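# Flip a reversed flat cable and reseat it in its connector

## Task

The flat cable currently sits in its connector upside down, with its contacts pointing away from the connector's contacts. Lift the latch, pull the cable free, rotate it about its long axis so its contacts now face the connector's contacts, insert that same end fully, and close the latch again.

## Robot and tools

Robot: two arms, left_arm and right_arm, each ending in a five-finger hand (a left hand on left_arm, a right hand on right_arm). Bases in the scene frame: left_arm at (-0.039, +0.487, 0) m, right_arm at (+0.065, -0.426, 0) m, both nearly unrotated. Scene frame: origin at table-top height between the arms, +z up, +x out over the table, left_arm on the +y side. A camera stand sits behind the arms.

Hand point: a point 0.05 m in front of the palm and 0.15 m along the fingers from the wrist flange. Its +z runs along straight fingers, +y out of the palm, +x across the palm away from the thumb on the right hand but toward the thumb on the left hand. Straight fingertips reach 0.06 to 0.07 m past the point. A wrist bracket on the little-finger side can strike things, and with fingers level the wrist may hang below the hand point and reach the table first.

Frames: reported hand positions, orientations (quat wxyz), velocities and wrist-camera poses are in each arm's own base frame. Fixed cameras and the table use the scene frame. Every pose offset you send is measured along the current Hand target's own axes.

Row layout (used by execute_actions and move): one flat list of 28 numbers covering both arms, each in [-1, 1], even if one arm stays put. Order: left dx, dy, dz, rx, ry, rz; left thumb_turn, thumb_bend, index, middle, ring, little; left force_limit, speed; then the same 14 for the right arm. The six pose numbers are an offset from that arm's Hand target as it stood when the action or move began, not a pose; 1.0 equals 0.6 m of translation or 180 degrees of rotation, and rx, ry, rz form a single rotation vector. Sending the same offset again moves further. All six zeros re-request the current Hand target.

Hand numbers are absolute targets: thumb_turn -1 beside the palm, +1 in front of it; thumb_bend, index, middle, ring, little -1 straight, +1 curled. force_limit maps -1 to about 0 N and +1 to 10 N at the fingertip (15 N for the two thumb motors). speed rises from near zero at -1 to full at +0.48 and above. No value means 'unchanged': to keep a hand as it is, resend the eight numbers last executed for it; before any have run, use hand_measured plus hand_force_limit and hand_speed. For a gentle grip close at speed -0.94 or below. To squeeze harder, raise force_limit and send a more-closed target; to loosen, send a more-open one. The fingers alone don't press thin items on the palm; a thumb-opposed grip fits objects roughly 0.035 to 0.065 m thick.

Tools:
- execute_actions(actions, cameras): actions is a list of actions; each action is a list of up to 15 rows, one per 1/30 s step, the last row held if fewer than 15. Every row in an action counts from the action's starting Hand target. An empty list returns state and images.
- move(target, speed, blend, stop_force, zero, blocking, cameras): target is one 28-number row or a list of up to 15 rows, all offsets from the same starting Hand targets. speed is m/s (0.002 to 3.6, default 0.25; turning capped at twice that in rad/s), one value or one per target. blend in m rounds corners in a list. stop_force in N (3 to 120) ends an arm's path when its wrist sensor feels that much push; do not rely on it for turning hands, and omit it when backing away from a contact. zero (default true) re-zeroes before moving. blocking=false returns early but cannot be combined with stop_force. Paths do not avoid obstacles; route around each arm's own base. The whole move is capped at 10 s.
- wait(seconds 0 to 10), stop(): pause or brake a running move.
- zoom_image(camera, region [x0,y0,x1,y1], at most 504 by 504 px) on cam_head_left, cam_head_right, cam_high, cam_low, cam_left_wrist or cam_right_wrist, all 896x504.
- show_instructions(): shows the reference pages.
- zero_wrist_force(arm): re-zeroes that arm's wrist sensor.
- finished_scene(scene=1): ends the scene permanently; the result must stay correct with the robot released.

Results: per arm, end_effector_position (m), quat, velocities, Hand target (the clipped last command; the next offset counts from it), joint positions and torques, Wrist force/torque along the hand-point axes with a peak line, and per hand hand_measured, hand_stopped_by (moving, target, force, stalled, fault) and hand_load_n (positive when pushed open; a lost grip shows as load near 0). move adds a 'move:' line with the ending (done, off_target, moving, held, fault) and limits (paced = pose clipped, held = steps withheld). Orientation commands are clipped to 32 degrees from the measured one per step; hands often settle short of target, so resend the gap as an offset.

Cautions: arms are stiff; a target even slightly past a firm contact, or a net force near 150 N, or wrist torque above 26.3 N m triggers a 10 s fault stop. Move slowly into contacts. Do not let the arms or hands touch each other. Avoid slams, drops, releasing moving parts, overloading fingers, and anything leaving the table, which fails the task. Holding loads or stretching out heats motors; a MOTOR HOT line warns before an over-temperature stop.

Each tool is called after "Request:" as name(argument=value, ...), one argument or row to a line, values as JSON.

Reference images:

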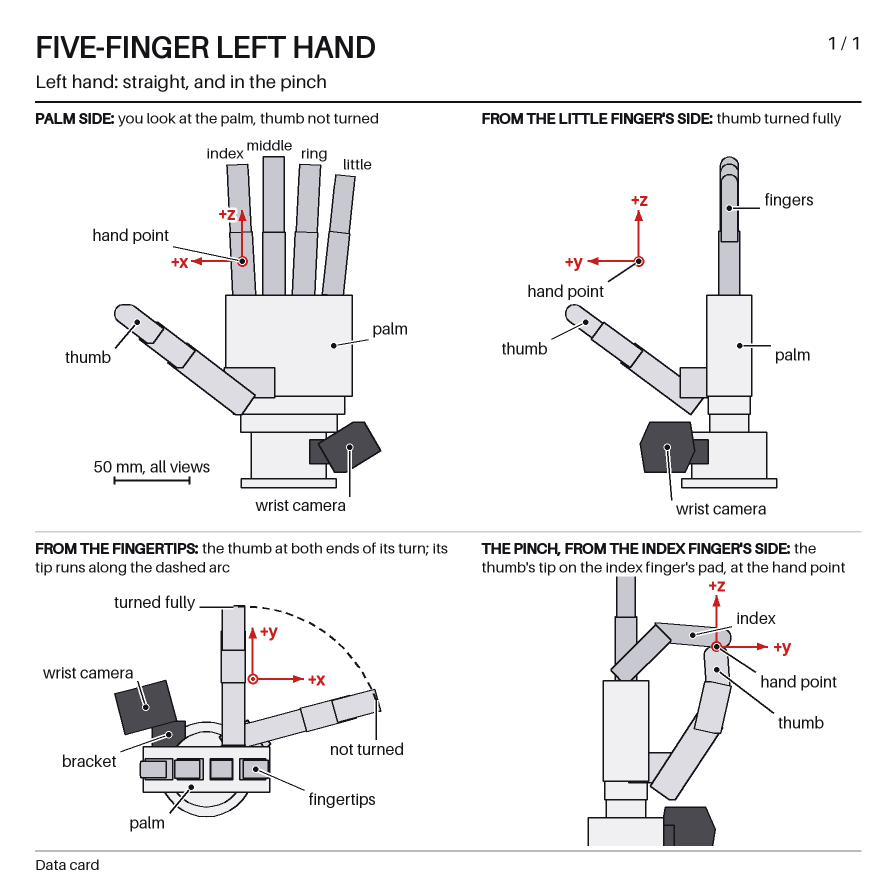

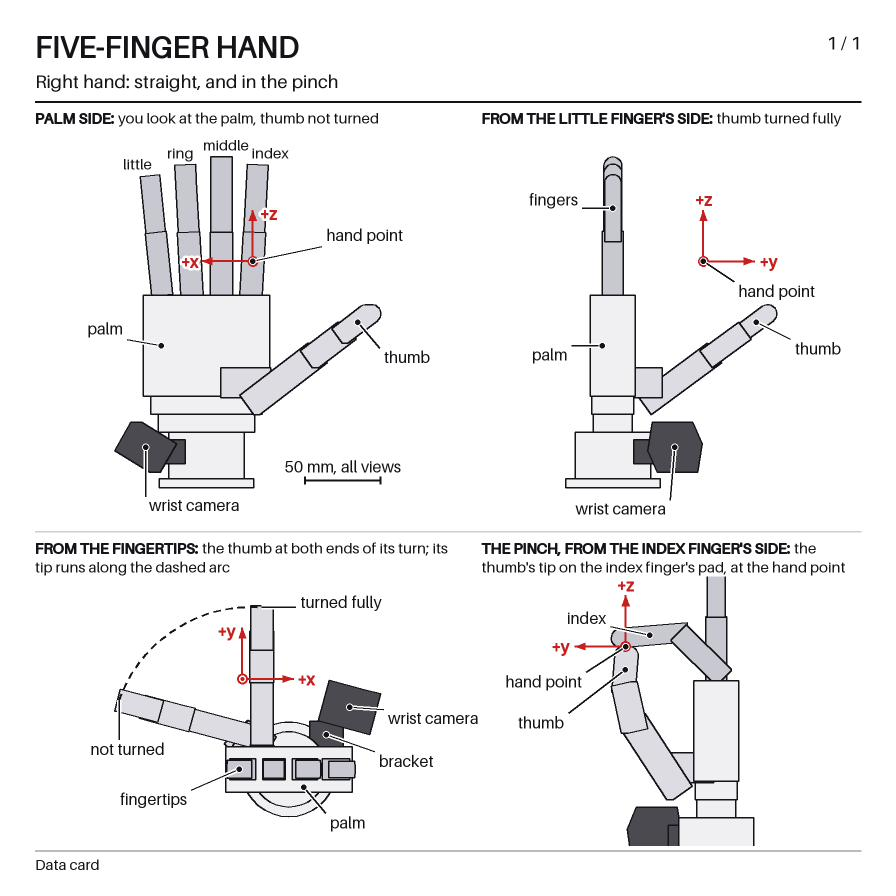

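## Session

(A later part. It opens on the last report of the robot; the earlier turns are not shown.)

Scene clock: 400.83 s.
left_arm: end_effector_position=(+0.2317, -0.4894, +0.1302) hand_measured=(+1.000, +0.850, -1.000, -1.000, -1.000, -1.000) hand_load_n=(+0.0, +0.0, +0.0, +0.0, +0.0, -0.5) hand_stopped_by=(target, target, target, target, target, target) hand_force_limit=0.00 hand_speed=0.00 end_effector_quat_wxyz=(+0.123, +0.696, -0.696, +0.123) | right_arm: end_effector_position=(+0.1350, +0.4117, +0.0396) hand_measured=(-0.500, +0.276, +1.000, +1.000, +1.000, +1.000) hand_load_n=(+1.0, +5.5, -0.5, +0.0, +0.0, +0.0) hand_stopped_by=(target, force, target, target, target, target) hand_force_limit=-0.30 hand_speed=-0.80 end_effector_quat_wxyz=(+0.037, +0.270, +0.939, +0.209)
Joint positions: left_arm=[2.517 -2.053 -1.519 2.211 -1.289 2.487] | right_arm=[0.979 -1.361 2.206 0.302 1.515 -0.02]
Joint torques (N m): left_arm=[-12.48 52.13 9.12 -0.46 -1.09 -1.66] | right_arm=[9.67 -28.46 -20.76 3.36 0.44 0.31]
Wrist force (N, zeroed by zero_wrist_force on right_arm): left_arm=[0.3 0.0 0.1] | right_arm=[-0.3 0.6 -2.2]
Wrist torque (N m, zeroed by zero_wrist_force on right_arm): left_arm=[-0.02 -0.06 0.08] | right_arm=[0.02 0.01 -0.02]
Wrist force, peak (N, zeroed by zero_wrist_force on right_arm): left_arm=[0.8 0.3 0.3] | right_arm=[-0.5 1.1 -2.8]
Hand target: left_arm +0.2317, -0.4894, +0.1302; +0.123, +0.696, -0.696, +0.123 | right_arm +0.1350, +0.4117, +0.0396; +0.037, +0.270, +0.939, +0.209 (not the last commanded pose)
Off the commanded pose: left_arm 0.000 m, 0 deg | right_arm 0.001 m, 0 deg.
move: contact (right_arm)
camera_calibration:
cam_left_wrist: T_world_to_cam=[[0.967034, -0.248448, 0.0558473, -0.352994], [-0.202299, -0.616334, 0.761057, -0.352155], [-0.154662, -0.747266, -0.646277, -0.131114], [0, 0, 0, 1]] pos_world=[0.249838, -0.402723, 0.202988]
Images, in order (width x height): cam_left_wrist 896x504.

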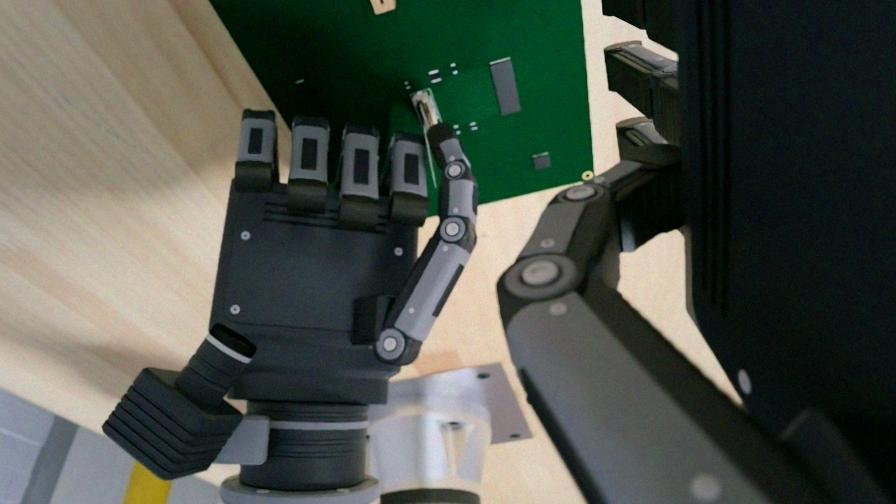

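Request:
move(
  target=[
    [-0.0167,-0.0788,0.0047,0,0,0,1,0.85,-1,-1,-1,-1,0,0,0,0,0,0,0,0,-0.5,0.5,1,1,1,1,-0.3,-0.8],
    [-0.0167,-0.0788,0.0047,-0.0817,0,0.2246,1,0.85,-1,-1,-1,-1,0,0,0,0,0,0,0,0,-0.5,0.5,1,1,1,1,-0.3,-0.8],
  ],
  cameras=["cam_left_wrist"],
  speed=0.2,
)

Request:
zoom_image(
  camera="cam_left_wrist",
  region=[415, 155, 475, 215],
)

Scene clock: 405.57 s.
left_arm: end_effector_position=(+0.2790, -0.4809, +0.1241) hand_measured=(+1.000, +0.850, -1.000, -1.000, -1.000, -1.000) hand_load_n=(+0.0, +0.0, +0.0, +0.0, +0.0, +0.0) hand_stopped_by=(target, target, target, target, target, target) hand_force_limit=0.00 hand_speed=0.00 end_effector_quat_wxyz=(-0.160, -0.393, +0.903, -0.070) | right_arm: end_effector_position=(+0.1350, +0.4117, +0.0396) hand_measured=(-0.500, +0.276, +1.000, +1.000, +1.000, +1.000) hand_load_n=(+1.0, +5.5, -0.5, +0.0, +0.0, +0.0) hand_stopped_by=(target, force, target, target, target, target) hand_force_limit=-0.30 hand_speed=-0.80 end_effector_quat_wxyz=(+0.037, +0.270, +0.939, +0.209)
Joint positions: left_arm=[2.539 -2.367 -1.076 1.819 -1.225 3.299] | right_arm=[0.979 -1.361 2.206 0.302 1.515 -0.02]
Joint torques (N m): left_arm=[-12.52 43.55 26.74 -2.97 -0.88 1.06] | right_arm=[9 -28.69 -20.15 2.98 0.5 0.44]
Wrist force (N, zeroed by zero_wrist_force on right_arm): left_arm=[0.4 0.1 -0.1] | right_arm=[-0.1 0.8 -2.3]
Wrist torque (N m, zeroed by zero_wrist_force on right_arm): left_arm=[0.01 -0.07 -0.05] | right_arm=[0.06 -0.01 0.00]
Wrist force, peak (N, zeroed by zero_wrist_force on right_arm): left_arm=[0.4 0.8 0.4] | right_arm=[-0.8 0.9 -2.6]
Hand target: left_arm +0.2790, -0.4809, +0.1241; -0.160, -0.392, +0.903, -0.070 | right_arm +0.1350, +0.4117, +0.0396; +0.037, +0.270, +0.939, +0.209
Off the commanded pose: left_arm 0.000 m, 0 deg | right_arm 0.000 m, 0 deg.
move: done
camera_calibration:
cam_left_wrist: T_world_to_cam=[[0.537711, -0.841217, 0.0567602, -0.561777], [-0.568881, -0.312297, 0.760819, -0.0842181], [-0.622288, -0.44139, -0.646477, 0.156119], [0, 0, 0, 1]] pos_world=[0.351315, -0.429968, 0.196889]
Images, in order (width x height): cam_left_wrist 896x504.

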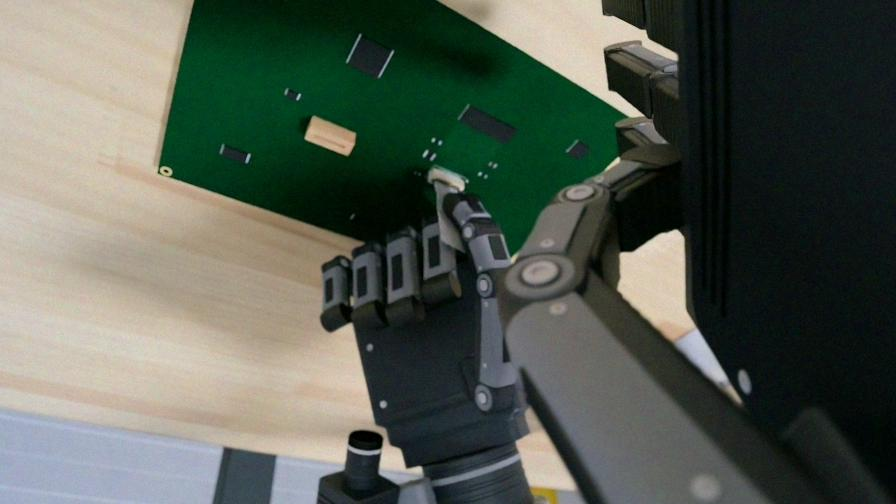

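Scaled by 8.400 from the camera's 896x504 image, which has a finer 1280x720 frame.

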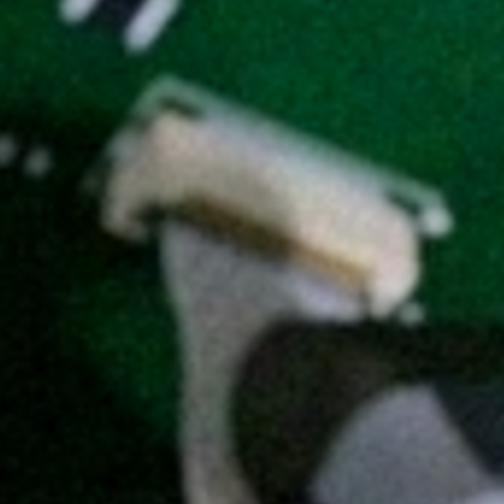

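Request:
move(
  target=[0,0,0,0,0,0,1,0.85,-1,-1,-1,-1,0,0,-0.0001,-0.0007,0.0015,0,0,0,-0.5,0.5,1,1,1,1,-0.3,-0.8],
  cameras=["cam_left_wrist"],
  speed=0.003,
  stop_force=4,
)

Request:
zoom_image(
  camera="cam_left_wrist",
  region=[415, 155, 475, 215],
)

Scene clock: 408.00 s.
left_arm: end_effector_position=(+0.2790, -0.4809, +0.1241) hand_measured=(+1.000, +0.850, -1.000, -1.000, -1.000, -1.000) hand_load_n=(+0.0, -0.5, +0.0, +0.0, +0.0, +0.0) hand_stopped_by=(target, target, target, target, target, target) hand_force_limit=0.00 hand_speed=0.00 end_effector_quat_wxyz=(-0.160, -0.392, +0.903, -0.070) | right_arm: end_effector_position=(+0.1349, +0.4117, +0.0386) hand_measured=(-0.500, +0.276, +1.000, +1.000, +1.000, +1.000) hand_load_n=(+0.5, +6.0, -1.0, +0.0, +0.0, +0.0) hand_stopped_by=(target, force, target, target, target, target) hand_force_limit=-0.30 hand_speed=-0.80 end_effector_quat_wxyz=(+0.037, +0.270, +0.939, +0.209)
Joint positions: left_arm=[2.539 -2.367 -1.076 1.819 -1.225 3.299] | right_arm=[0.979 -1.358 2.207 0.299 1.515 -0.02]
Joint torques (N m): left_arm=[-13.35 41.54 25.46 -3.36 -1.1 1.36] | right_arm=[-10.81 -11.9 -0.89 0.52 -1.68 -1.2]
Wrist force (N, zeroed by zero_wrist_force on right_arm): left_arm=[0.5 0.2 0.0] | right_arm=[0.0 3.2 -4.1]
Wrist torque (N m, zeroed by zero_wrist_force on right_arm): left_arm=[0.03 -0.09 -0.05] | right_arm=[0.16 0.01 -0.03]
Wrist force, peak (N, zeroed by zero_wrist_force on right_arm): left_arm=[0.7 0.3 0.0] | right_arm=[-0.3 3.6 -4.2]
Hand target: left_arm +0.2790, -0.4809, +0.1241; -0.160, -0.392, +0.903, -0.070 | right_arm +0.1350, +0.4117, +0.0386; +0.037, +0.270, +0.939, +0.209
Off the commanded pose: left_arm 0.000 m, 0 deg | right_arm 0.000 m, 0 deg.
move: done
camera_calibration:
cam_left_wrist: T_world_to_cam=[[0.537461, -0.841381, 0.0566877, -0.561745], [-0.568923, -0.312157, 0.760845, -0.0841486], [-0.622465, -0.441175, -0.646453, 0.156269], [0, 0, 0, 1]] pos_world=[0.351314, -0.429968, 0.196889]
Images, in order (width x height): cam_left_wrist 896x504.

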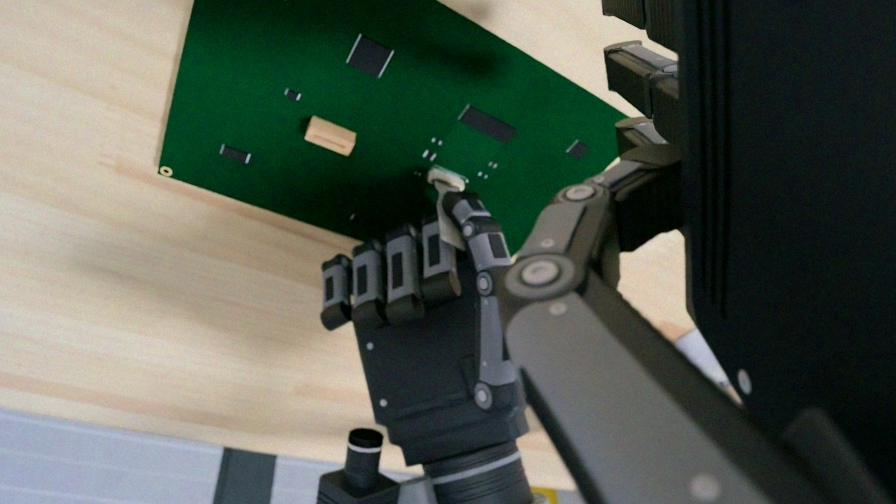

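Scaled by 8.400 from the camera's 896x504 image, which has a finer 1280x720 frame.

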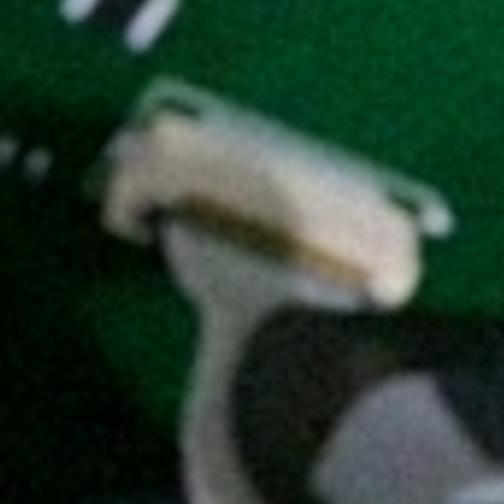

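Request:
move(
  target=[0,0,0,0,0,0,1,0.85,-1,-1,-1,-1,0,0,0.0001,0.001,-0.0021,0,0,0,-0.5,0.5,1,1,1,1,-0.3,-0.8],
  cameras=["cam_left_wrist"],
  speed=0.003,
)

Request:
zoom_image(
  camera="cam_left_wrist",
  region=[415, 155, 495, 275],
)

Scene clock: 412.03 s.
left_arm: end_effector_position=(+0.2790, -0.4809, +0.1241) hand_measured=(+1.000, +0.850, -1.000, -1.000, -1.000, -1.000) hand_load_n=(+0.0, +0.0, +0.0, +0.0, +0.0, +0.0) hand_stopped_by=(target, target, target, target, target, target) hand_force_limit=0.00 hand_speed=0.00 end_effector_quat_wxyz=(-0.160, -0.392, +0.903, -0.070) | right_arm: end_effector_position=(+0.1350, +0.4117, +0.0399) hand_measured=(-0.500, +0.276, +1.000, +1.000, +1.000, +1.000) hand_load_n=(+1.0, +5.5, -0.5, +0.0, +0.0, +0.0) hand_stopped_by=(target, force, target, target, target, target) hand_force_limit=-0.30 hand_speed=-0.80 end_effector_quat_wxyz=(+0.037, +0.270, +0.939, +0.209)
Joint positions: left_arm=[2.539 -2.367 -1.076 1.819 -1.225 3.299] | right_arm=[0.979 -1.361 2.205 0.303 1.515 -0.02]
Joint torques (N m): left_arm=[-13.23 41.31 26.5 -3.7 -0.85 1.25] | right_arm=[-10.79 -30.77 -20.94 3.22 -1.71 -1.05]
Wrist force (N, zeroed by zero_wrist_force on right_arm): left_arm=[0.3 0.2 -0.2] | right_arm=[-0.1 0.0 0.3]
Wrist torque (N m, zeroed by zero_wrist_force on right_arm): left_arm=[0.04 -0.05 -0.06] | right_arm=[-0.03 0.01 0.00]
Wrist force, peak (N, zeroed by zero_wrist_force on right_arm): left_arm=[0.7 0.2 -0.3] | right_arm=[-0.3 3.2 -4.6]
Hand target: left_arm +0.2790, -0.4809, +0.1241; -0.160, -0.392, +0.903, -0.070 | right_arm +0.1350, +0.4117, +0.0400; +0.037, +0.270, +0.939, +0.209
Off the commanded pose: left_arm 0.000 m, 0 deg | right_arm 0.000 m, 0 deg.
move: done
camera_calibration:
cam_left_wrist: T_world_to_cam=[[0.537461, -0.841381, 0.0566877, -0.561745], [-0.568923, -0.312157, 0.760845, -0.0841486], [-0.622465, -0.441175, -0.646453, 0.156269], [0, 0, 0, 1]] pos_world=[0.351314, -0.429968, 0.196889]
Images, in order (width x height): cam_left_wrist 896x504.

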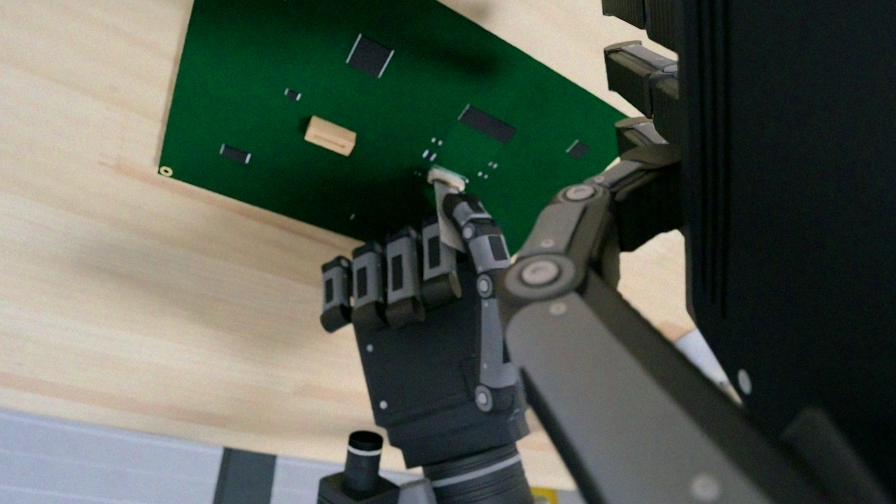

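Scaled by 4.200 from the camera's 896x504 image, which has a finer 1280x720 frame.

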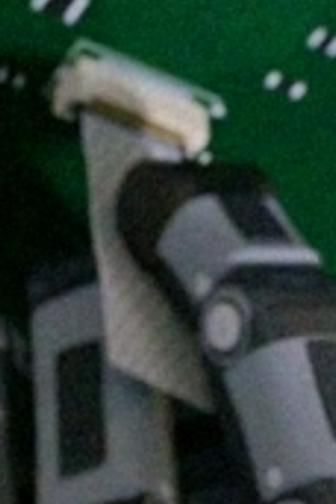

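Request:
move(
  target=[0,0,0,0,0,0,1,0.85,-1,-1,-1,-1,0,0,0,0,0,0,0,0,-0.5,-0.3,1,1,1,1,-0.3,-0.5],
  cameras=["cam_left_wrist"],
)

Request:
zoom_image(
  camera="cam_left_wrist",
  region=[415, 155, 495, 275],
)

Scene clock: 413.60 s.
left_arm: end_effector_position=(+0.2790, -0.4809, +0.1241) hand_measured=(+1.000, +0.850, -1.000, -1.000, -1.000, -1.000) hand_load_n=(+0.0, +0.0, +0.0, +0.5, +0.0, +0.0) hand_stopped_by=(target, target, target, target, target, target) hand_force_limit=0.00 hand_speed=0.00 end_effector_quat_wxyz=(-0.160, -0.392, +0.903, -0.070) | right_arm: end_effector_position=(+0.1350, +0.4117, +0.0400) hand_measured=(-0.500, -0.300, +1.000, +1.000, +1.000, +1.000) hand_load_n=(+0.0, +0.0, +0.0, +0.0, +0.0, +0.0) hand_stopped_by=(target, target, target, target, target, target) hand_force_limit=-0.30 hand_speed=-0.50 end_effector_quat_wxyz=(+0.037, +0.270, +0.939, +0.209)
Joint positions: left_arm=[2.539 -2.367 -1.076 1.819 -1.225 3.299] | right_arm=[0.979 -1.361 2.205 0.303 1.515 -0.02]
Joint torques (N m): left_arm=[-13.95 42.62 26.5 -3.54 -0.99 1.35] | right_arm=[-8.13 -29.56 -21.13 3.1 -1.46 -0.41]
Wrist force (N, zeroed by zero_wrist_force on right_arm): left_arm=[0.2 0.0 0.2] | right_arm=[-0.1 0.2 0.1]
Wrist torque (N m, zeroed by zero_wrist_force on right_arm): left_arm=[-0.01 -0.04 -0.06] | right_arm=[0.01 0.02 0.01]
Wrist force, peak (N, zeroed by zero_wrist_force on right_arm): left_arm=[0.7 0.2 0.2] | right_arm=[-0.7 0.0 -0.3]
Hand target: left_arm +0.2790, -0.4809, +0.1241; -0.160, -0.392, +0.903, -0.070 | right_arm +0.1350, +0.4117, +0.0400; +0.037, +0.270, +0.939, +0.209
Off the commanded pose: left_arm 0.000 m, 0 deg | right_arm 0.000 m, 0 deg.
move: done
camera_calibration:
cam_left_wrist: T_world_to_cam=[[0.537461, -0.841381, 0.0566877, -0.561745], [-0.568923, -0.312157, 0.760845, -0.0841486], [-0.622465, -0.441175, -0.646453, 0.156269], [0, 0, 0, 1]] pos_world=[0.351314, -0.429968, 0.196889]
Images, in order (width x height): cam_left_wrist 896x504.

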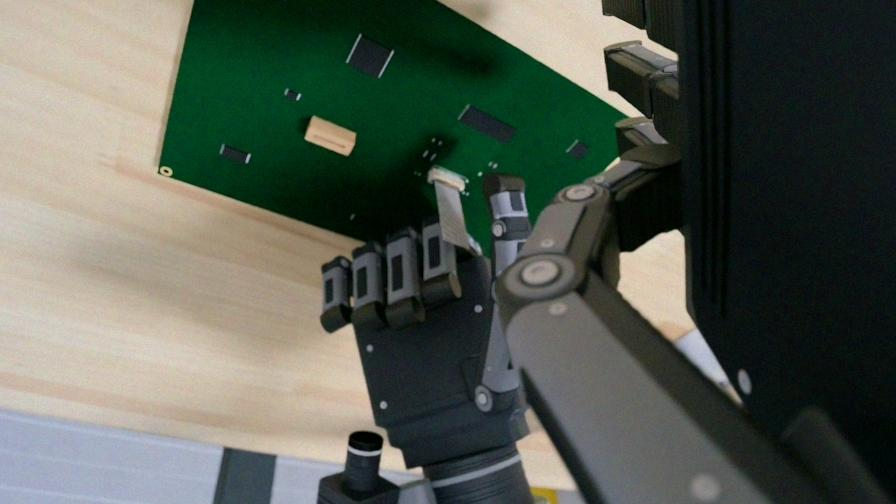

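Scaled by 4.200 from the camera's 896x504 image, which has a finer 1280x720 frame.

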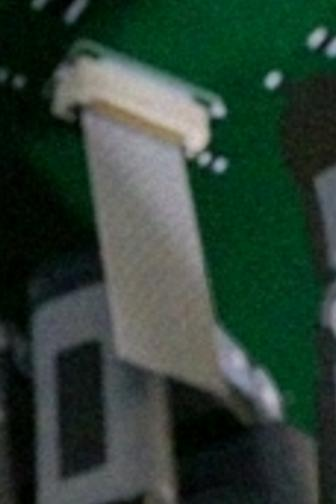

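Request:
move(
  target=[
    [0,0,0,0,0,0,1,0.85,-1,-1,-1,-1,0,0,0.0071,-0.0041,-0.0015,0,0,0,-0.5,-0.3,1,1,1,1,-0.3,-0.5],
    [0,0,0,0,0,0,1,0.85,-1,-1,-1,-1,0,0,0.0145,0.065,-0.153,0,0,0,-0.5,-0.3,1,1,1,1,-0.3,-0.5],
    [0,0,0,0,0,0,1,0.85,-1,-1,-1,-1,0,0,0.057,-0.06,-0.215,0,0,0,-0.5,-0.3,1,1,1,1,-0.3,-0.5],
  ],
  cameras=["cam_left_wrist","cam_right_wrist","cam_high"],
  speed=[0.02,0.06,0.15],
)

Request:
zoom_image(
  camera="cam_left_wrist",
  region=[405, 155, 485, 275],
)

Scene clock: 419.43 s.
left_arm: end_effector_position=(+0.2790, -0.4809, +0.1241) hand_measured=(+1.000, +0.850, -1.000, -1.000, -1.000, -1.000) hand_load_n=(+0.0, +0.0, +0.0, +0.0, +0.0, +0.0) hand_stopped_by=(target, target, target, target, target, target) hand_force_limit=0.00 hand_speed=0.00 end_effector_quat_wxyz=(-0.160, -0.392, +0.903, -0.070) | right_arm: end_effector_position=(+0.0647, +0.3541, +0.1439) hand_measured=(-0.500, -0.300, +1.000, +1.000, +1.000, +1.000) hand_load_n=(+0.0, +0.0, +0.0, +0.0, +0.0, +0.0) hand_stopped_by=(target, target, target, target, target, target) hand_force_limit=-0.30 hand_speed=-0.50 end_effector_quat_wxyz=(+0.037, +0.270, +0.939, +0.209)
Joint positions: left_arm=[2.539 -2.367 -1.076 1.819 -1.225 3.299] | right_arm=[1.122 -1.708 2.225 0.626 1.574 0.11]
Joint torques (N m): left_arm=[-12.84 40.99 24.94 -3.55 -0.52 1.33] | right_arm=[16.61 -20.35 -7.02 3.18 2.06 1.41]
Wrist force (N, zeroed by zero_wrist_force on right_arm): left_arm=[0.3 0.1 -0.1] | right_arm=[0.2 0.2 0.0]
Wrist torque (N m, zeroed by zero_wrist_force on right_arm): left_arm=[0.01 -0.06 -0.06] | right_arm=[0.06 -0.01 0.00]
Wrist force, peak (N, zeroed by zero_wrist_force on right_arm): left_arm=[0.7 0.2 0.2] | right_arm=[-0.7 1.2 0.3]
Hand target: left_arm +0.2790, -0.4809, +0.1241; -0.160, -0.392, +0.903, -0.070 | right_arm +0.0646, +0.3540, +0.1440; +0.037, +0.270, +0.939, +0.209
Off the commanded pose: left_arm 0.000 m, 0 deg | right_arm 0.000 m, 0 deg.
move: done
camera_calibration:
cam_left_wrist: T_world_to_cam=[[0.537461, -0.841381, 0.0566877, -0.561745], [-0.568923, -0.312157, 0.760845, -0.0841486], [-0.622465, -0.441175, -0.646453, 0.156269], [0, 0, 0, 1]] pos_world=[0.351314, -0.429968, 0.196889]
cam_right_wrist: T_world_to_cam=[[0.225203, 0.891843, 0.392301, -0.38644], [0.732539, -0.420464, 0.535347, 0.0256898], [0.642394, 0.166814, -0.747999, 0.120991], [0, 0, 0, 1]] pos_world=[-0.00951529, 0.335262, 0.228349]
Images, in order (width x height): cam_high 896x504, cam_left_wrist 896x504, cam_right_wrist 896x504.

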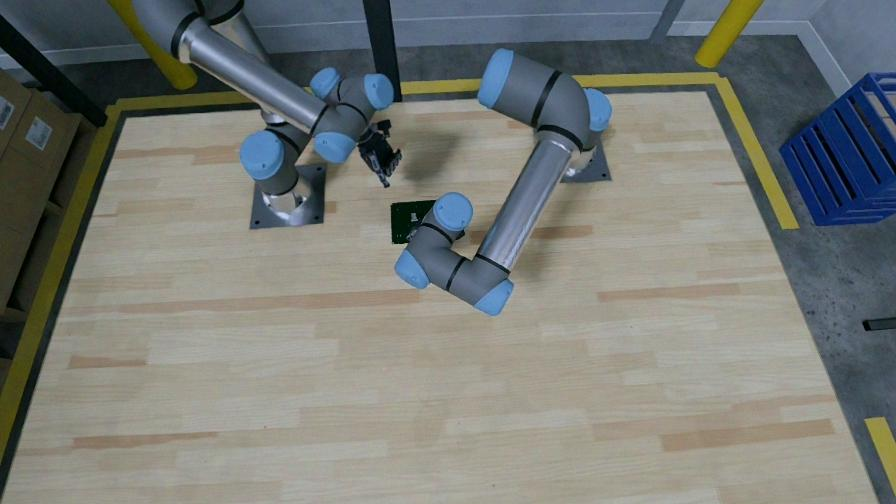

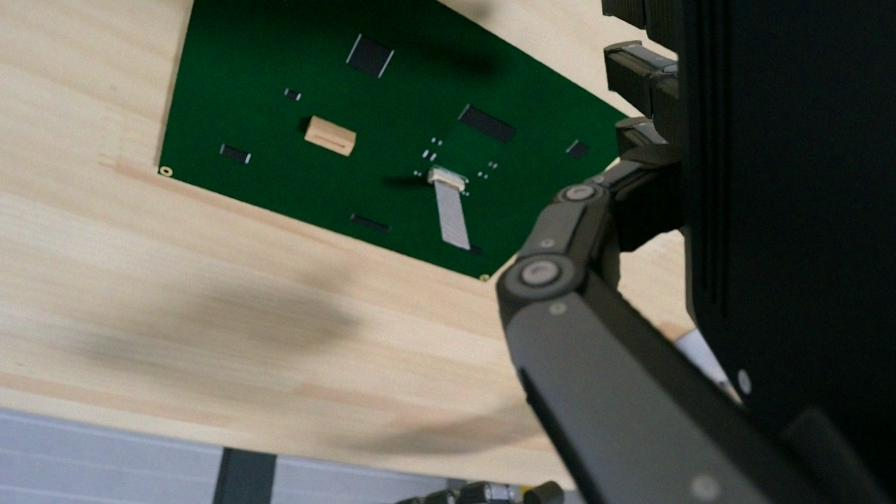

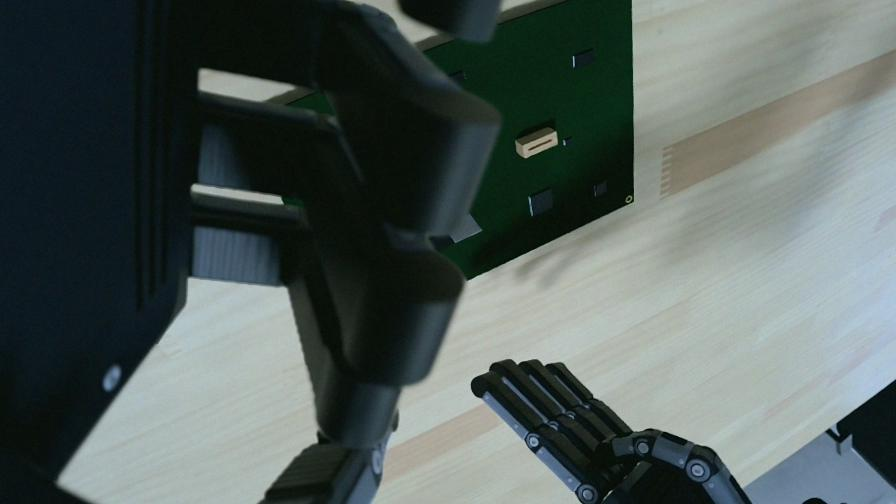

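Scaled by 4.200 from the camera's 896x504 image, which has a finer 1280x720 frame.

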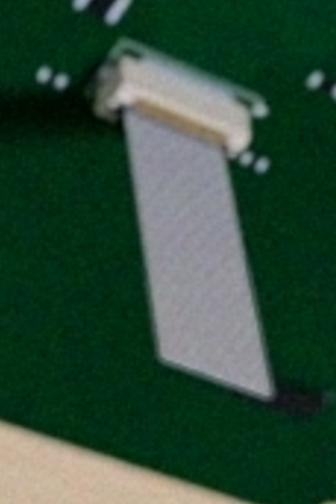

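Request:
move(
  target=[
    [0,0,0,0,0,0,1,0.85,-1,-1,-1,-1,0,0,-0.0523,-0.001,0.0373,0.0859,-0.0917,-0.1042,-0.5,-0.3,1,1,1,1,-0.3,-0.5],
    [0,0,0,0,0,0,1,0.85,-1,-1,-1,-1,0,0,-0.0571,-0.0465,0.1377,0.0859,-0.0917,-0.1042,-0.5,-0.3,1,1,1,1,-0.3,-0.5],
  ],
  cameras=["cam_right_wrist"],
  speed=0.15,
)

Request:
zoom_image(
  camera="cam_right_wrist",
  region=[520, 180, 620, 260],
)

Scene clock: 424.70 s.
left_arm: end_effector_position=(+0.2790, -0.4809, +0.1241) hand_measured=(+1.000, +0.850, -1.000, -1.000, -1.000, -1.000) hand_load_n=(+0.0, +0.0, +0.0, +0.0, +0.0, +0.0) hand_stopped_by=(target, target, target, target, target, target) hand_force_limit=0.00 hand_speed=0.00 end_effector_quat_wxyz=(-0.160, -0.392, +0.903, -0.070) | right_arm: end_effector_position=(+0.0951, +0.3454, +0.0559) hand_measured=(-0.500, -0.300, +1.000, +1.000, +1.000, +1.000) hand_load_n=(+0.0, +0.0, +0.0, +0.0, +0.0, +0.5) hand_stopped_by=(target, target, target, target, target, target) hand_force_limit=-0.30 hand_speed=-0.50 end_effector_quat_wxyz=(+0.168, +0.144, +0.975, +0.032)
Joint positions: left_arm=[2.539 -2.367 -1.076 1.819 -1.225 3.299] | right_arm=[1.214 -1.344 2.168 0.609 1.886 -0.086]
Joint torques (N m): left_arm=[-12.98 41.69 24.89 -3.63 -1.01 1.12] | right_arm=[-14.13 -13.69 -2.46 0.84 2.29 -1.63]
Wrist force (N, zeroed by zero_wrist_force on right_arm): left_arm=[0.6 0.1 0.1] | right_arm=[-0.9 -0.5 0.0]
Wrist torque (N m, zeroed by zero_wrist_force on right_arm): left_arm=[0.01 -0.10 -0.04] | right_arm=[0.00 0.06 0.03]
Wrist force, peak (N, zeroed by zero_wrist_force on right_arm): left_arm=[0.7 0.3 0.2] | right_arm=[-1.5 0.0 -0.6]
Hand target: left_arm +0.2790, -0.4809, +0.1241; -0.160, -0.392, +0.903, -0.070 | right_arm +0.0952, +0.3454, +0.0558; +0.168, +0.144, +0.975, +0.032
Off the commanded pose: left_arm 0.000 m, 0 deg | right_arm 0.000 m, 0 deg.
move: done
camera_calibration:
cam_right_wrist: T_world_to_cam=[[0.000422041, 0.999999, -0.00144743, -0.344988], [0.638828, 0.000843968, 0.769349, -0.102796], [0.76935, -0.00124935, -0.638827, 0.0769038], [0, 0, 0, 1]] pos_world=[0.0066485, 0.34517, 0.127715]
Images, in order (width x height): cam_right_wrist 896x504.

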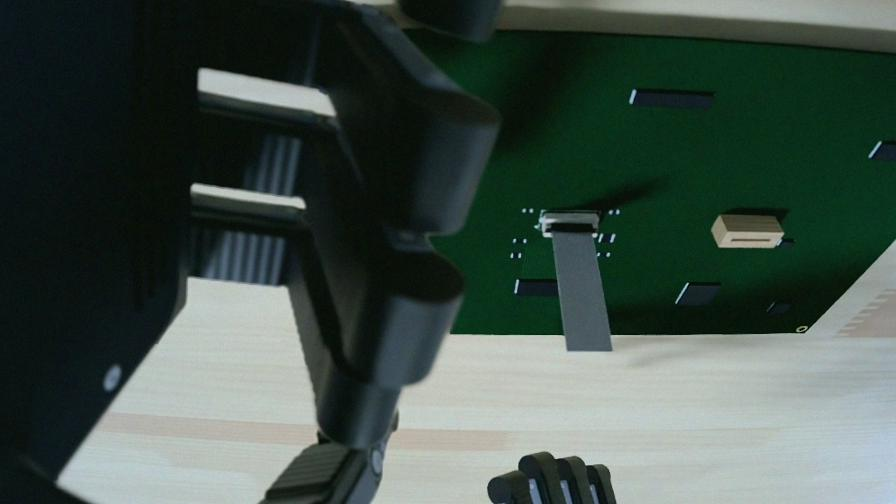

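Scaled by 5.040 from the camera's 896x504 image, which has a finer 1280x720 frame.

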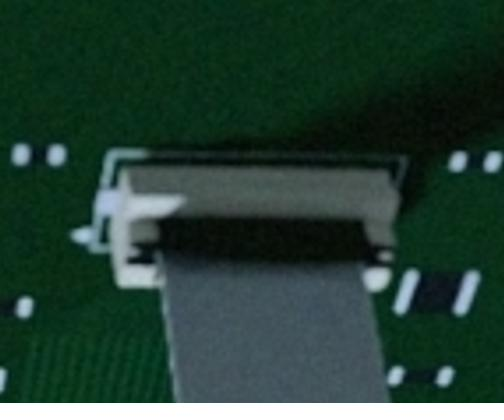

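Request:
move(
  target=[
    [0,0,0,0.0817,0,-0.2246,1,0.85,-1,-1,-1,-1,0,0,0,0,0,0,0,0,-0.5,-0.3,1,1,1,1,-0.3,-0.5],
    [0.0493,0.048,0.0518,0.0817,0,-0.2246,1,0.85,-1,-1,-1,-1,0,0,0,0,0,0,0,0,-0.5,-0.3,1,1,1,1,-0.3,-0.5],
  ],
  cameras=["cam_left_wrist","cam_right_wrist"],
  speed=0.2,
)

Request:
zoom_image(
  camera="cam_left_wrist",
  region=[390, 60, 490, 200],
)

Scene clock: 437.33 s.
left_arm: end_effector_position=(+0.2319, -0.4893, +0.1050) hand_measured=(+1.000, +0.850, -1.000, -1.000, -1.000, -1.000) hand_load_n=(+0.0, -0.5, +0.0, +0.0, +0.0, +0.0) hand_stopped_by=(target, target, target, target, target, target) hand_force_limit=0.00 hand_speed=0.00 end_effector_quat_wxyz=(+0.123, +0.696, -0.696, +0.123) | right_arm: end_effector_position=(+0.0952, +0.3454, +0.0558) hand_measured=(-0.500, -0.300, +1.000, +1.000, +1.000, +1.000) hand_load_n=(+0.0, -0.5, +0.0, +0.0, +0.0, +0.0) hand_stopped_by=(target, target, target, target, target, target) hand_force_limit=-0.30 hand_speed=-0.50 end_effector_quat_wxyz=(+0.168, +0.144, +0.975, +0.032)
Joint positions: left_arm=[2.518 -2.079 -1.549 2.268 -1.289 2.488] | right_arm=[1.214 -1.344 2.168 0.608 1.886 -0.086]
Joint torques (N m): left_arm=[-15.38 52.77 10.4 -0.26 -1 -1.92] | right_arm=[-14.01 -14.77 -3.05 0.76 2.21 -1.56]
Wrist force (N, zeroed by zero_wrist_force on right_arm): left_arm=[0.5 0.2 -0.2] | right_arm=[-1.0 -0.1 0.0]
Wrist torque (N m, zeroed by zero_wrist_force on right_arm): left_arm=[0.03 -0.10 0.08] | right_arm=[0.05 0.07 0.04]
Wrist force, peak (N, zeroed by zero_wrist_force on right_arm): left_arm=[0.5 1.2 0.3] | right_arm=[-1.3 -0.5 -0.1]
Hand target: left_arm +0.2317, -0.4894, +0.1050; +0.123, +0.696, -0.696, +0.123 | right_arm +0.0952, +0.3454, +0.0558; +0.168, +0.144, +0.975, +0.032
Off the commanded pose: left_arm 0.000 m, 0 deg | right_arm 0.000 m, 0 deg.
move: done
camera_calibration:
cam_left_wrist: T_world_to_cam=[[0.967019, -0.24852, 0.055785, -0.3518], [-0.202296, -0.616319, 0.76107, -0.333009], [-0.15476, -0.747254, -0.646267, -0.147278], [0, 0, 0, 1]] pos_world=[0.250038, -0.402723, 0.177888]
cam_right_wrist: T_world_to_cam=[[0.000486403, 0.999999, -0.0013709, -0.345098], [0.638827, 0.000743972, 0.76935, -0.102748], [0.76935, -0.00124998, -0.638826, 0.0767633], [0, 0, 0, 1]] pos_world=[0.0067483, 0.34527, 0.127615]
Images, in order (width x height): cam_left_wrist 896x504, cam_right_wrist 896x504.

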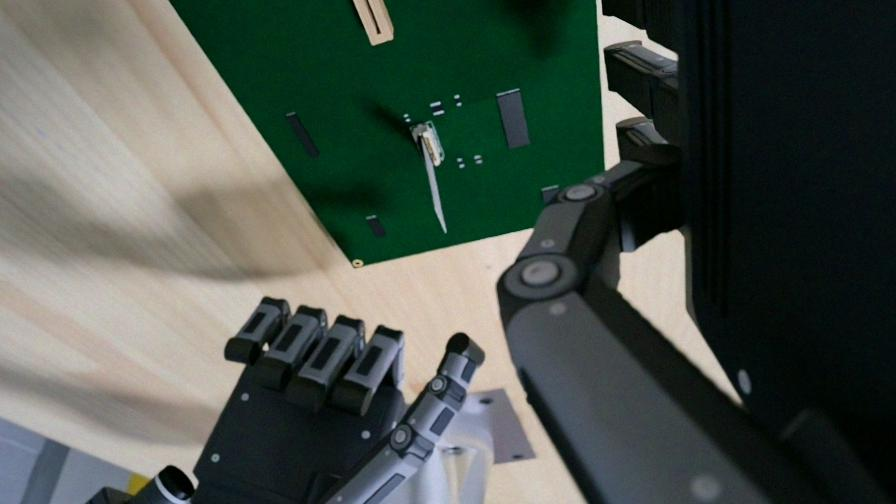

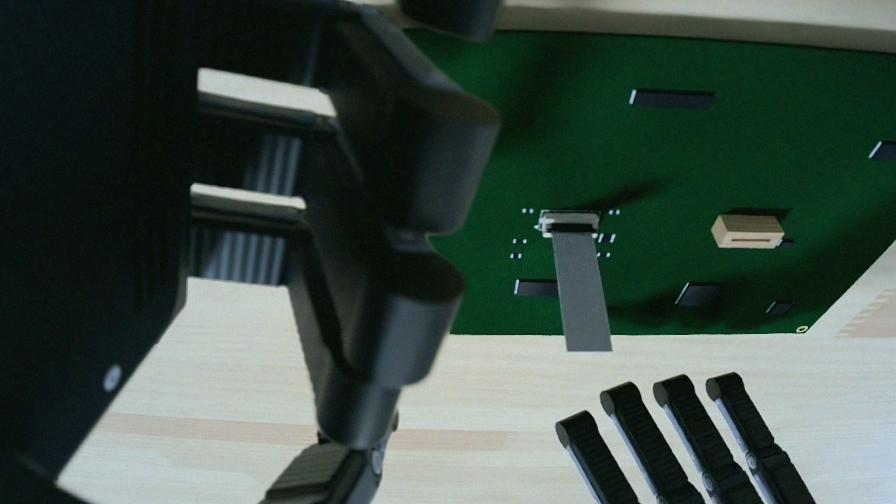

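Scaled by 3.600 from the camera's 896x504 image, which has a finer 1280x720 frame.

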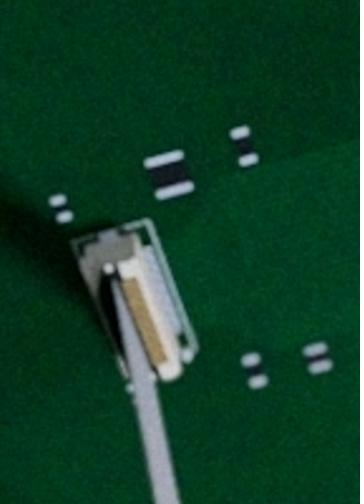

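Request:
move(
  target=[-0.0085,0,0.0235,0,0,0,1,0.85,-1,-1,-1,-1,0,0,0,0,0,0,0,0,-0.5,-0.3,1,1,1,1,-0.3,-0.5],
  cameras=[],
  speed=0.03,
)

Request:
move(
  target=[-0.0057,0,0.0157,0,0,0,1,0.85,-1,-1,-1,-1,0,0,0,0,0,0,0,0,-0.5,-0.3,1,1,1,1,-0.3,-0.5],
  cameras=["cam_left_wrist"],
  speed=0.01,
  stop_force=10,
)

Request:
zoom_image(
  camera="cam_left_wrist",
  region=[390, 60, 490, 200],
)

Scene clock: 439.20 s.
left_arm: end_effector_position=(+0.2317, -0.4894, +0.0901) hand_measured=(+1.000, +0.850, -1.000, -1.000, -1.000, -1.000) hand_load_n=(+0.5, +0.0, +0.0, +0.0, +0.0, +0.0) hand_stopped_by=(target, target, target, target, target, target) hand_force_limit=0.00 hand_speed=0.00 end_effector_quat_wxyz=(+0.123, +0.696, -0.696, +0.123) | right_arm: end_effector_position=(+0.0952, +0.3454, +0.0558) hand_measured=(-0.500, -0.300, +1.000, +1.000, +1.000, +1.000) hand_load_n=(+0.0, -0.5, +0.0, +0.0, +0.0, +0.0) hand_stopped_by=(target, target, target, target, target, target) hand_force_limit=-0.30 hand_speed=-0.50 end_effector_quat_wxyz=(+0.168, +0.144, +0.975, +0.032)
Joint positions: left_arm=[2.517 -2.096 -1.566 2.301 -1.289 2.487] | right_arm=[1.214 -1.344 2.168 0.608 1.886 -0.086]
Joint torques (N m): left_arm=[-14.84 27.91 10.77 -0.77 -0.78 -1.53] | right_arm=[-13.84 -15.18 -2.18 0.72 2.06 -1.57]
Wrist force (N, zeroed by zero_wrist_force on right_arm): left_arm=[0.5 -0.2 0.1] | right_arm=[-1.0 -0.6 0.0]
Wrist torque (N m, zeroed by zero_wrist_force on right_arm): left_arm=[-0.03 -0.08 0.08] | right_arm=[-0.02 0.08 0.02]
Wrist force, peak (N, zeroed by zero_wrist_force on right_arm): left_arm=[0.6 0.5 0.2] | right_arm=[-1.0 -0.9 -0.1]
Hand target: left_arm +0.2317, -0.4894, +0.0900; +0.123, +0.696, -0.696, +0.123 | right_arm +0.0952, +0.3454, +0.0558; +0.168, +0.144, +0.975, +0.032
Off the commanded pose: left_arm 0.000 m, 0 deg | right_arm 0.000 m, 0 deg.
move: done
No camera images: "cameras" was empty.

Scene clock: 440.93 s.
left_arm: end_effector_position=(+0.2317, -0.4894, +0.0847) hand_measured=(+1.000, +0.850, -1.000, -1.000, -1.000, -1.000) hand_load_n=(-0.5, +0.0, +0.0, +0.0, +0.0, -0.5) hand_stopped_by=(target, target, target, target, target, target) hand_force_limit=0.00 hand_speed=0.00 end_effector_quat_wxyz=(+0.123, +0.696, -0.696, +0.123) | right_arm: end_effector_position=(+0.0952, +0.3454, +0.0558) hand_measured=(-0.500, -0.300, +1.000, +1.000, +1.000, +1.000) hand_load_n=(-0.5, +0.0, +0.0, +0.0, +0.0, +0.0) hand_stopped_by=(target, target, target, target, target, target) hand_force_limit=-0.30 hand_speed=-0.50 end_effector_quat_wxyz=(+0.168, +0.144, +0.975, +0.032)
Joint positions: left_arm=[2.517 -2.102 -1.571 2.313 -1.289 2.487] | right_arm=[1.214 -1.344 2.168 0.608 1.886 -0.086]
Joint torques (N m): left_arm=[-14.11 46.54 22.44 -2.13 -0.28 -1.77] | right_arm=[-13.69 -14.72 -2.29 0.81 2.11 -1.62]
Wrist force (N, zeroed by zero_wrist_force on right_arm): left_arm=[3.5 0.4 -10.6] | right_arm=[-1.0 -0.5 -0.1]
Wrist torque (N m, zeroed by zero_wrist_force on right_arm): left_arm=[0.64 -0.57 0.24] | right_arm=[0.00 0.07 0.02]
Wrist force, peak (N, zeroed by zero_wrist_force on right_arm): left_arm=[4.9 -0.3 -14.8] | right_arm=[-1.3 -0.4 0.0]
Hand target: left_arm +0.2317, -0.4894, +0.0847; +0.123, +0.696, -0.696, +0.123 (not the last commanded pose) | right_arm +0.0952, +0.3454, +0.0558; +0.168, +0.144, +0.975, +0.032
Off the commanded pose: left_arm 0.005 m, 0 deg | right_arm 0.000 m, 0 deg.
move: contact (left_arm)
camera_calibration:
cam_left_wrist: T_world_to_cam=[[0.967015, -0.248507, 0.055921, -0.350508], [-0.202392, -0.61631, 0.761052, -0.317555], [-0.154662, -0.747266, -0.646276, -0.160595], [0, 0, 0, 1]] pos_world=[0.249838, -0.402823, 0.157488]
Images, in order (width x height): cam_left_wrist 896x504.

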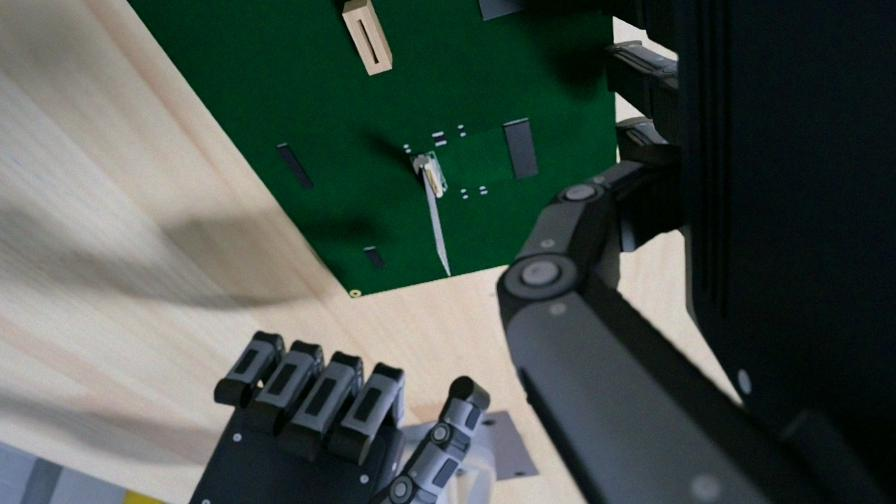

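Scaled by 3.600 from the camera's 896x504 image, which has a finer 1280x720 frame.

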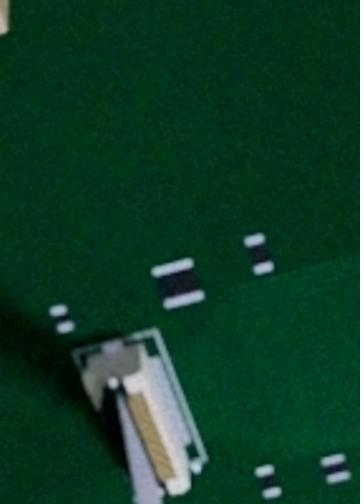

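Request:
move(
  target=[
    [0.0085,0,-0.0235,0,0,0,1,0.85,-1,-1,-1,-1,0,0,0,0,0,0,0,0,-0.5,-0.3,1,1,1,1,-0.3,-0.5],
    [-0.0228,0,-0.0348,0,0,0,1,0.85,-1,-1,-1,-1,0,0,0,0,0,0,0,0,-0.5,-0.3,1,1,1,1,-0.3,-0.5],
  ],
  cameras=[],
  speed=0.05,
)

Request:
move(
  target=[-0.0114,0,0.0314,0,0,0,1,0.85,-1,-1,-1,-1,0,0,0,0,0,0,0,0,-0.5,-0.3,1,1,1,1,-0.3,-0.5],
  cameras=["cam_left_wrist"],
  speed=0.01,
  stop_force=10,
)

Scene clock: 446.27 s.
left_arm: end_effector_position=(+0.2317, -0.4695, +0.0996) hand_measured=(+1.000, +0.850, -1.000, -1.000, -1.000, -1.000) hand_load_n=(+0.0, +0.0, +0.0, +0.0, +0.0, +0.0) hand_stopped_by=(target, target, target, target, target, target) hand_force_limit=0.00 hand_speed=0.00 end_effector_quat_wxyz=(+0.123, +0.696, -0.696, +0.123) | right_arm: end_effector_position=(+0.0952, +0.3454, +0.0558) hand_measured=(-0.500, -0.300, +1.000, +1.000, +1.000, +1.000) hand_load_n=(+0.0, +0.0, +0.0, +0.0, +0.0, +0.0) hand_stopped_by=(target, target, target, target, target, target) hand_force_limit=-0.30 hand_speed=-0.50 end_effector_quat_wxyz=(+0.168, +0.144, +0.975, +0.032)
Joint positions: left_arm=[2.554 -2.053 -1.609 2.291 -1.281 2.525] | right_arm=[1.214 -1.344 2.168 0.608 1.886 -0.086]
Joint torques (N m): left_arm=[14.73 51.66 8.95 -0.73 1.88 1.13] | right_arm=[-13.26 -14.56 -3.33 0.75 2.07 -1.52]
Wrist force (N, zeroed by zero_wrist_force on right_arm): left_arm=[0.2 0.3 0.2] | right_arm=[-0.8 -0.3 0.0]
Wrist torque (N m, zeroed by zero_wrist_force on right_arm): left_arm=[0.03 -0.04 -0.08] | right_arm=[0.02 0.05 0.04]
Wrist force, peak (N, zeroed by zero_wrist_force on right_arm): left_arm=[3.9 0.2 -10.9] | right_arm=[-1.4 -0.3 -0.2]
Hand target: left_arm +0.2317, -0.4694, +0.0996; +0.123, +0.696, -0.696, +0.123 | right_arm +0.0952, +0.3454, +0.0558; +0.168, +0.144, +0.975, +0.032
Off the commanded pose: left_arm 0.000 m, 0 deg | right_arm 0.000 m, 0 deg.
move: done
No camera images: "cameras" was empty.

Scene clock: 448.97 s.
left_arm: end_effector_position=(+0.2317, -0.4694, +0.0846) hand_measured=(+1.000, +0.850, -1.000, -1.000, -1.000, -1.000) hand_load_n=(+0.0, +0.0, +0.0, +0.0, -0.5, -1.0) hand_stopped_by=(target, target, target, target, target, target) hand_force_limit=0.00 hand_speed=0.00 end_effector_quat_wxyz=(+0.123, +0.696, -0.696, +0.123) | right_arm: end_effector_position=(+0.0952, +0.3454, +0.0558) hand_measured=(-0.500, -0.300, +1.000, +1.000, +1.000, +1.000) hand_load_n=(+0.0, +0.0, +0.0, +0.0, +0.0, +0.0) hand_stopped_by=(target, target, target, target, target, target) hand_force_limit=-0.30 hand_speed=-0.50 end_effector_quat_wxyz=(+0.168, +0.144, +0.975, +0.032)
Joint positions: left_arm=[2.554 -2.071 -1.625 2.325 -1.281 2.525] | right_arm=[1.214 -1.344 2.168 0.608 1.886 -0.086]
Joint torques (N m): left_arm=[4.12 45.79 21.64 -2.39 -0.08 0.24] | right_arm=[-13.43 -14.19 -3.3 0.79 1.99 -1.56]
Wrist force (N, zeroed by zero_wrist_force on right_arm): left_arm=[3.6 0.5 -9.9] | right_arm=[-0.9 -0.2 0.2]
Wrist torque (N m, zeroed by zero_wrist_force on right_arm): left_arm=[0.56 -0.60 0.10] | right_arm=[0.04 0.05 0.04]
Wrist force, peak (N, zeroed by zero_wrist_force on right_arm): left_arm=[4.2 -0.2 -13.7] | right_arm=[-1.4 -0.6 -0.1]
Hand target: left_arm +0.2317, -0.4694, +0.0846; +0.123, +0.696, -0.696, +0.123 (not the last commanded pose) | right_arm +0.0952, +0.3454, +0.0558; +0.168, +0.144, +0.975, +0.032
Off the commanded pose: left_arm 0.005 m, 0 deg | right_arm 0.000 m, 0 deg.
move: contact (left_arm)
camera_calibration:
cam_left_wrist: T_world_to_cam=[[0.967039, -0.248425, 0.0558666, -0.345601], [-0.202277, -0.616231, 0.761146, -0.305223], [-0.154661, -0.747358, -0.64617, -0.145686], [0, 0, 0, 1]] pos_world=[0.249938, -0.382823, 0.157488]
Images, in order (width x height): cam_left_wrist 896x504.

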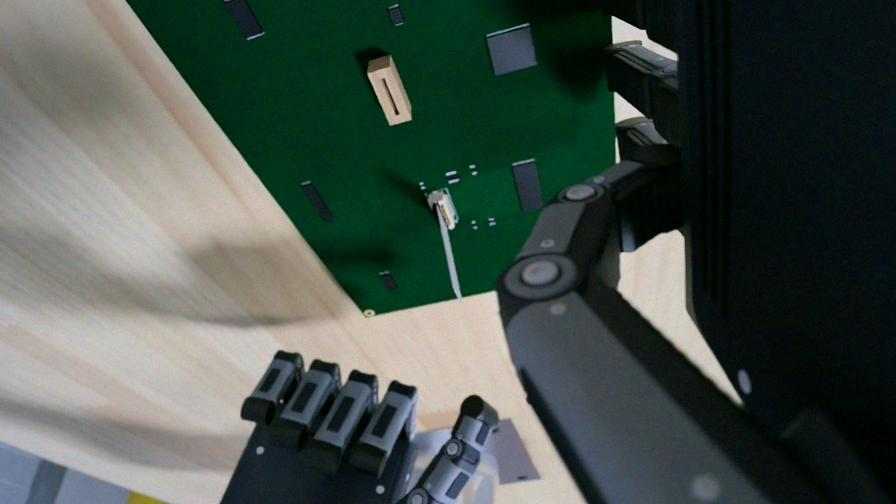

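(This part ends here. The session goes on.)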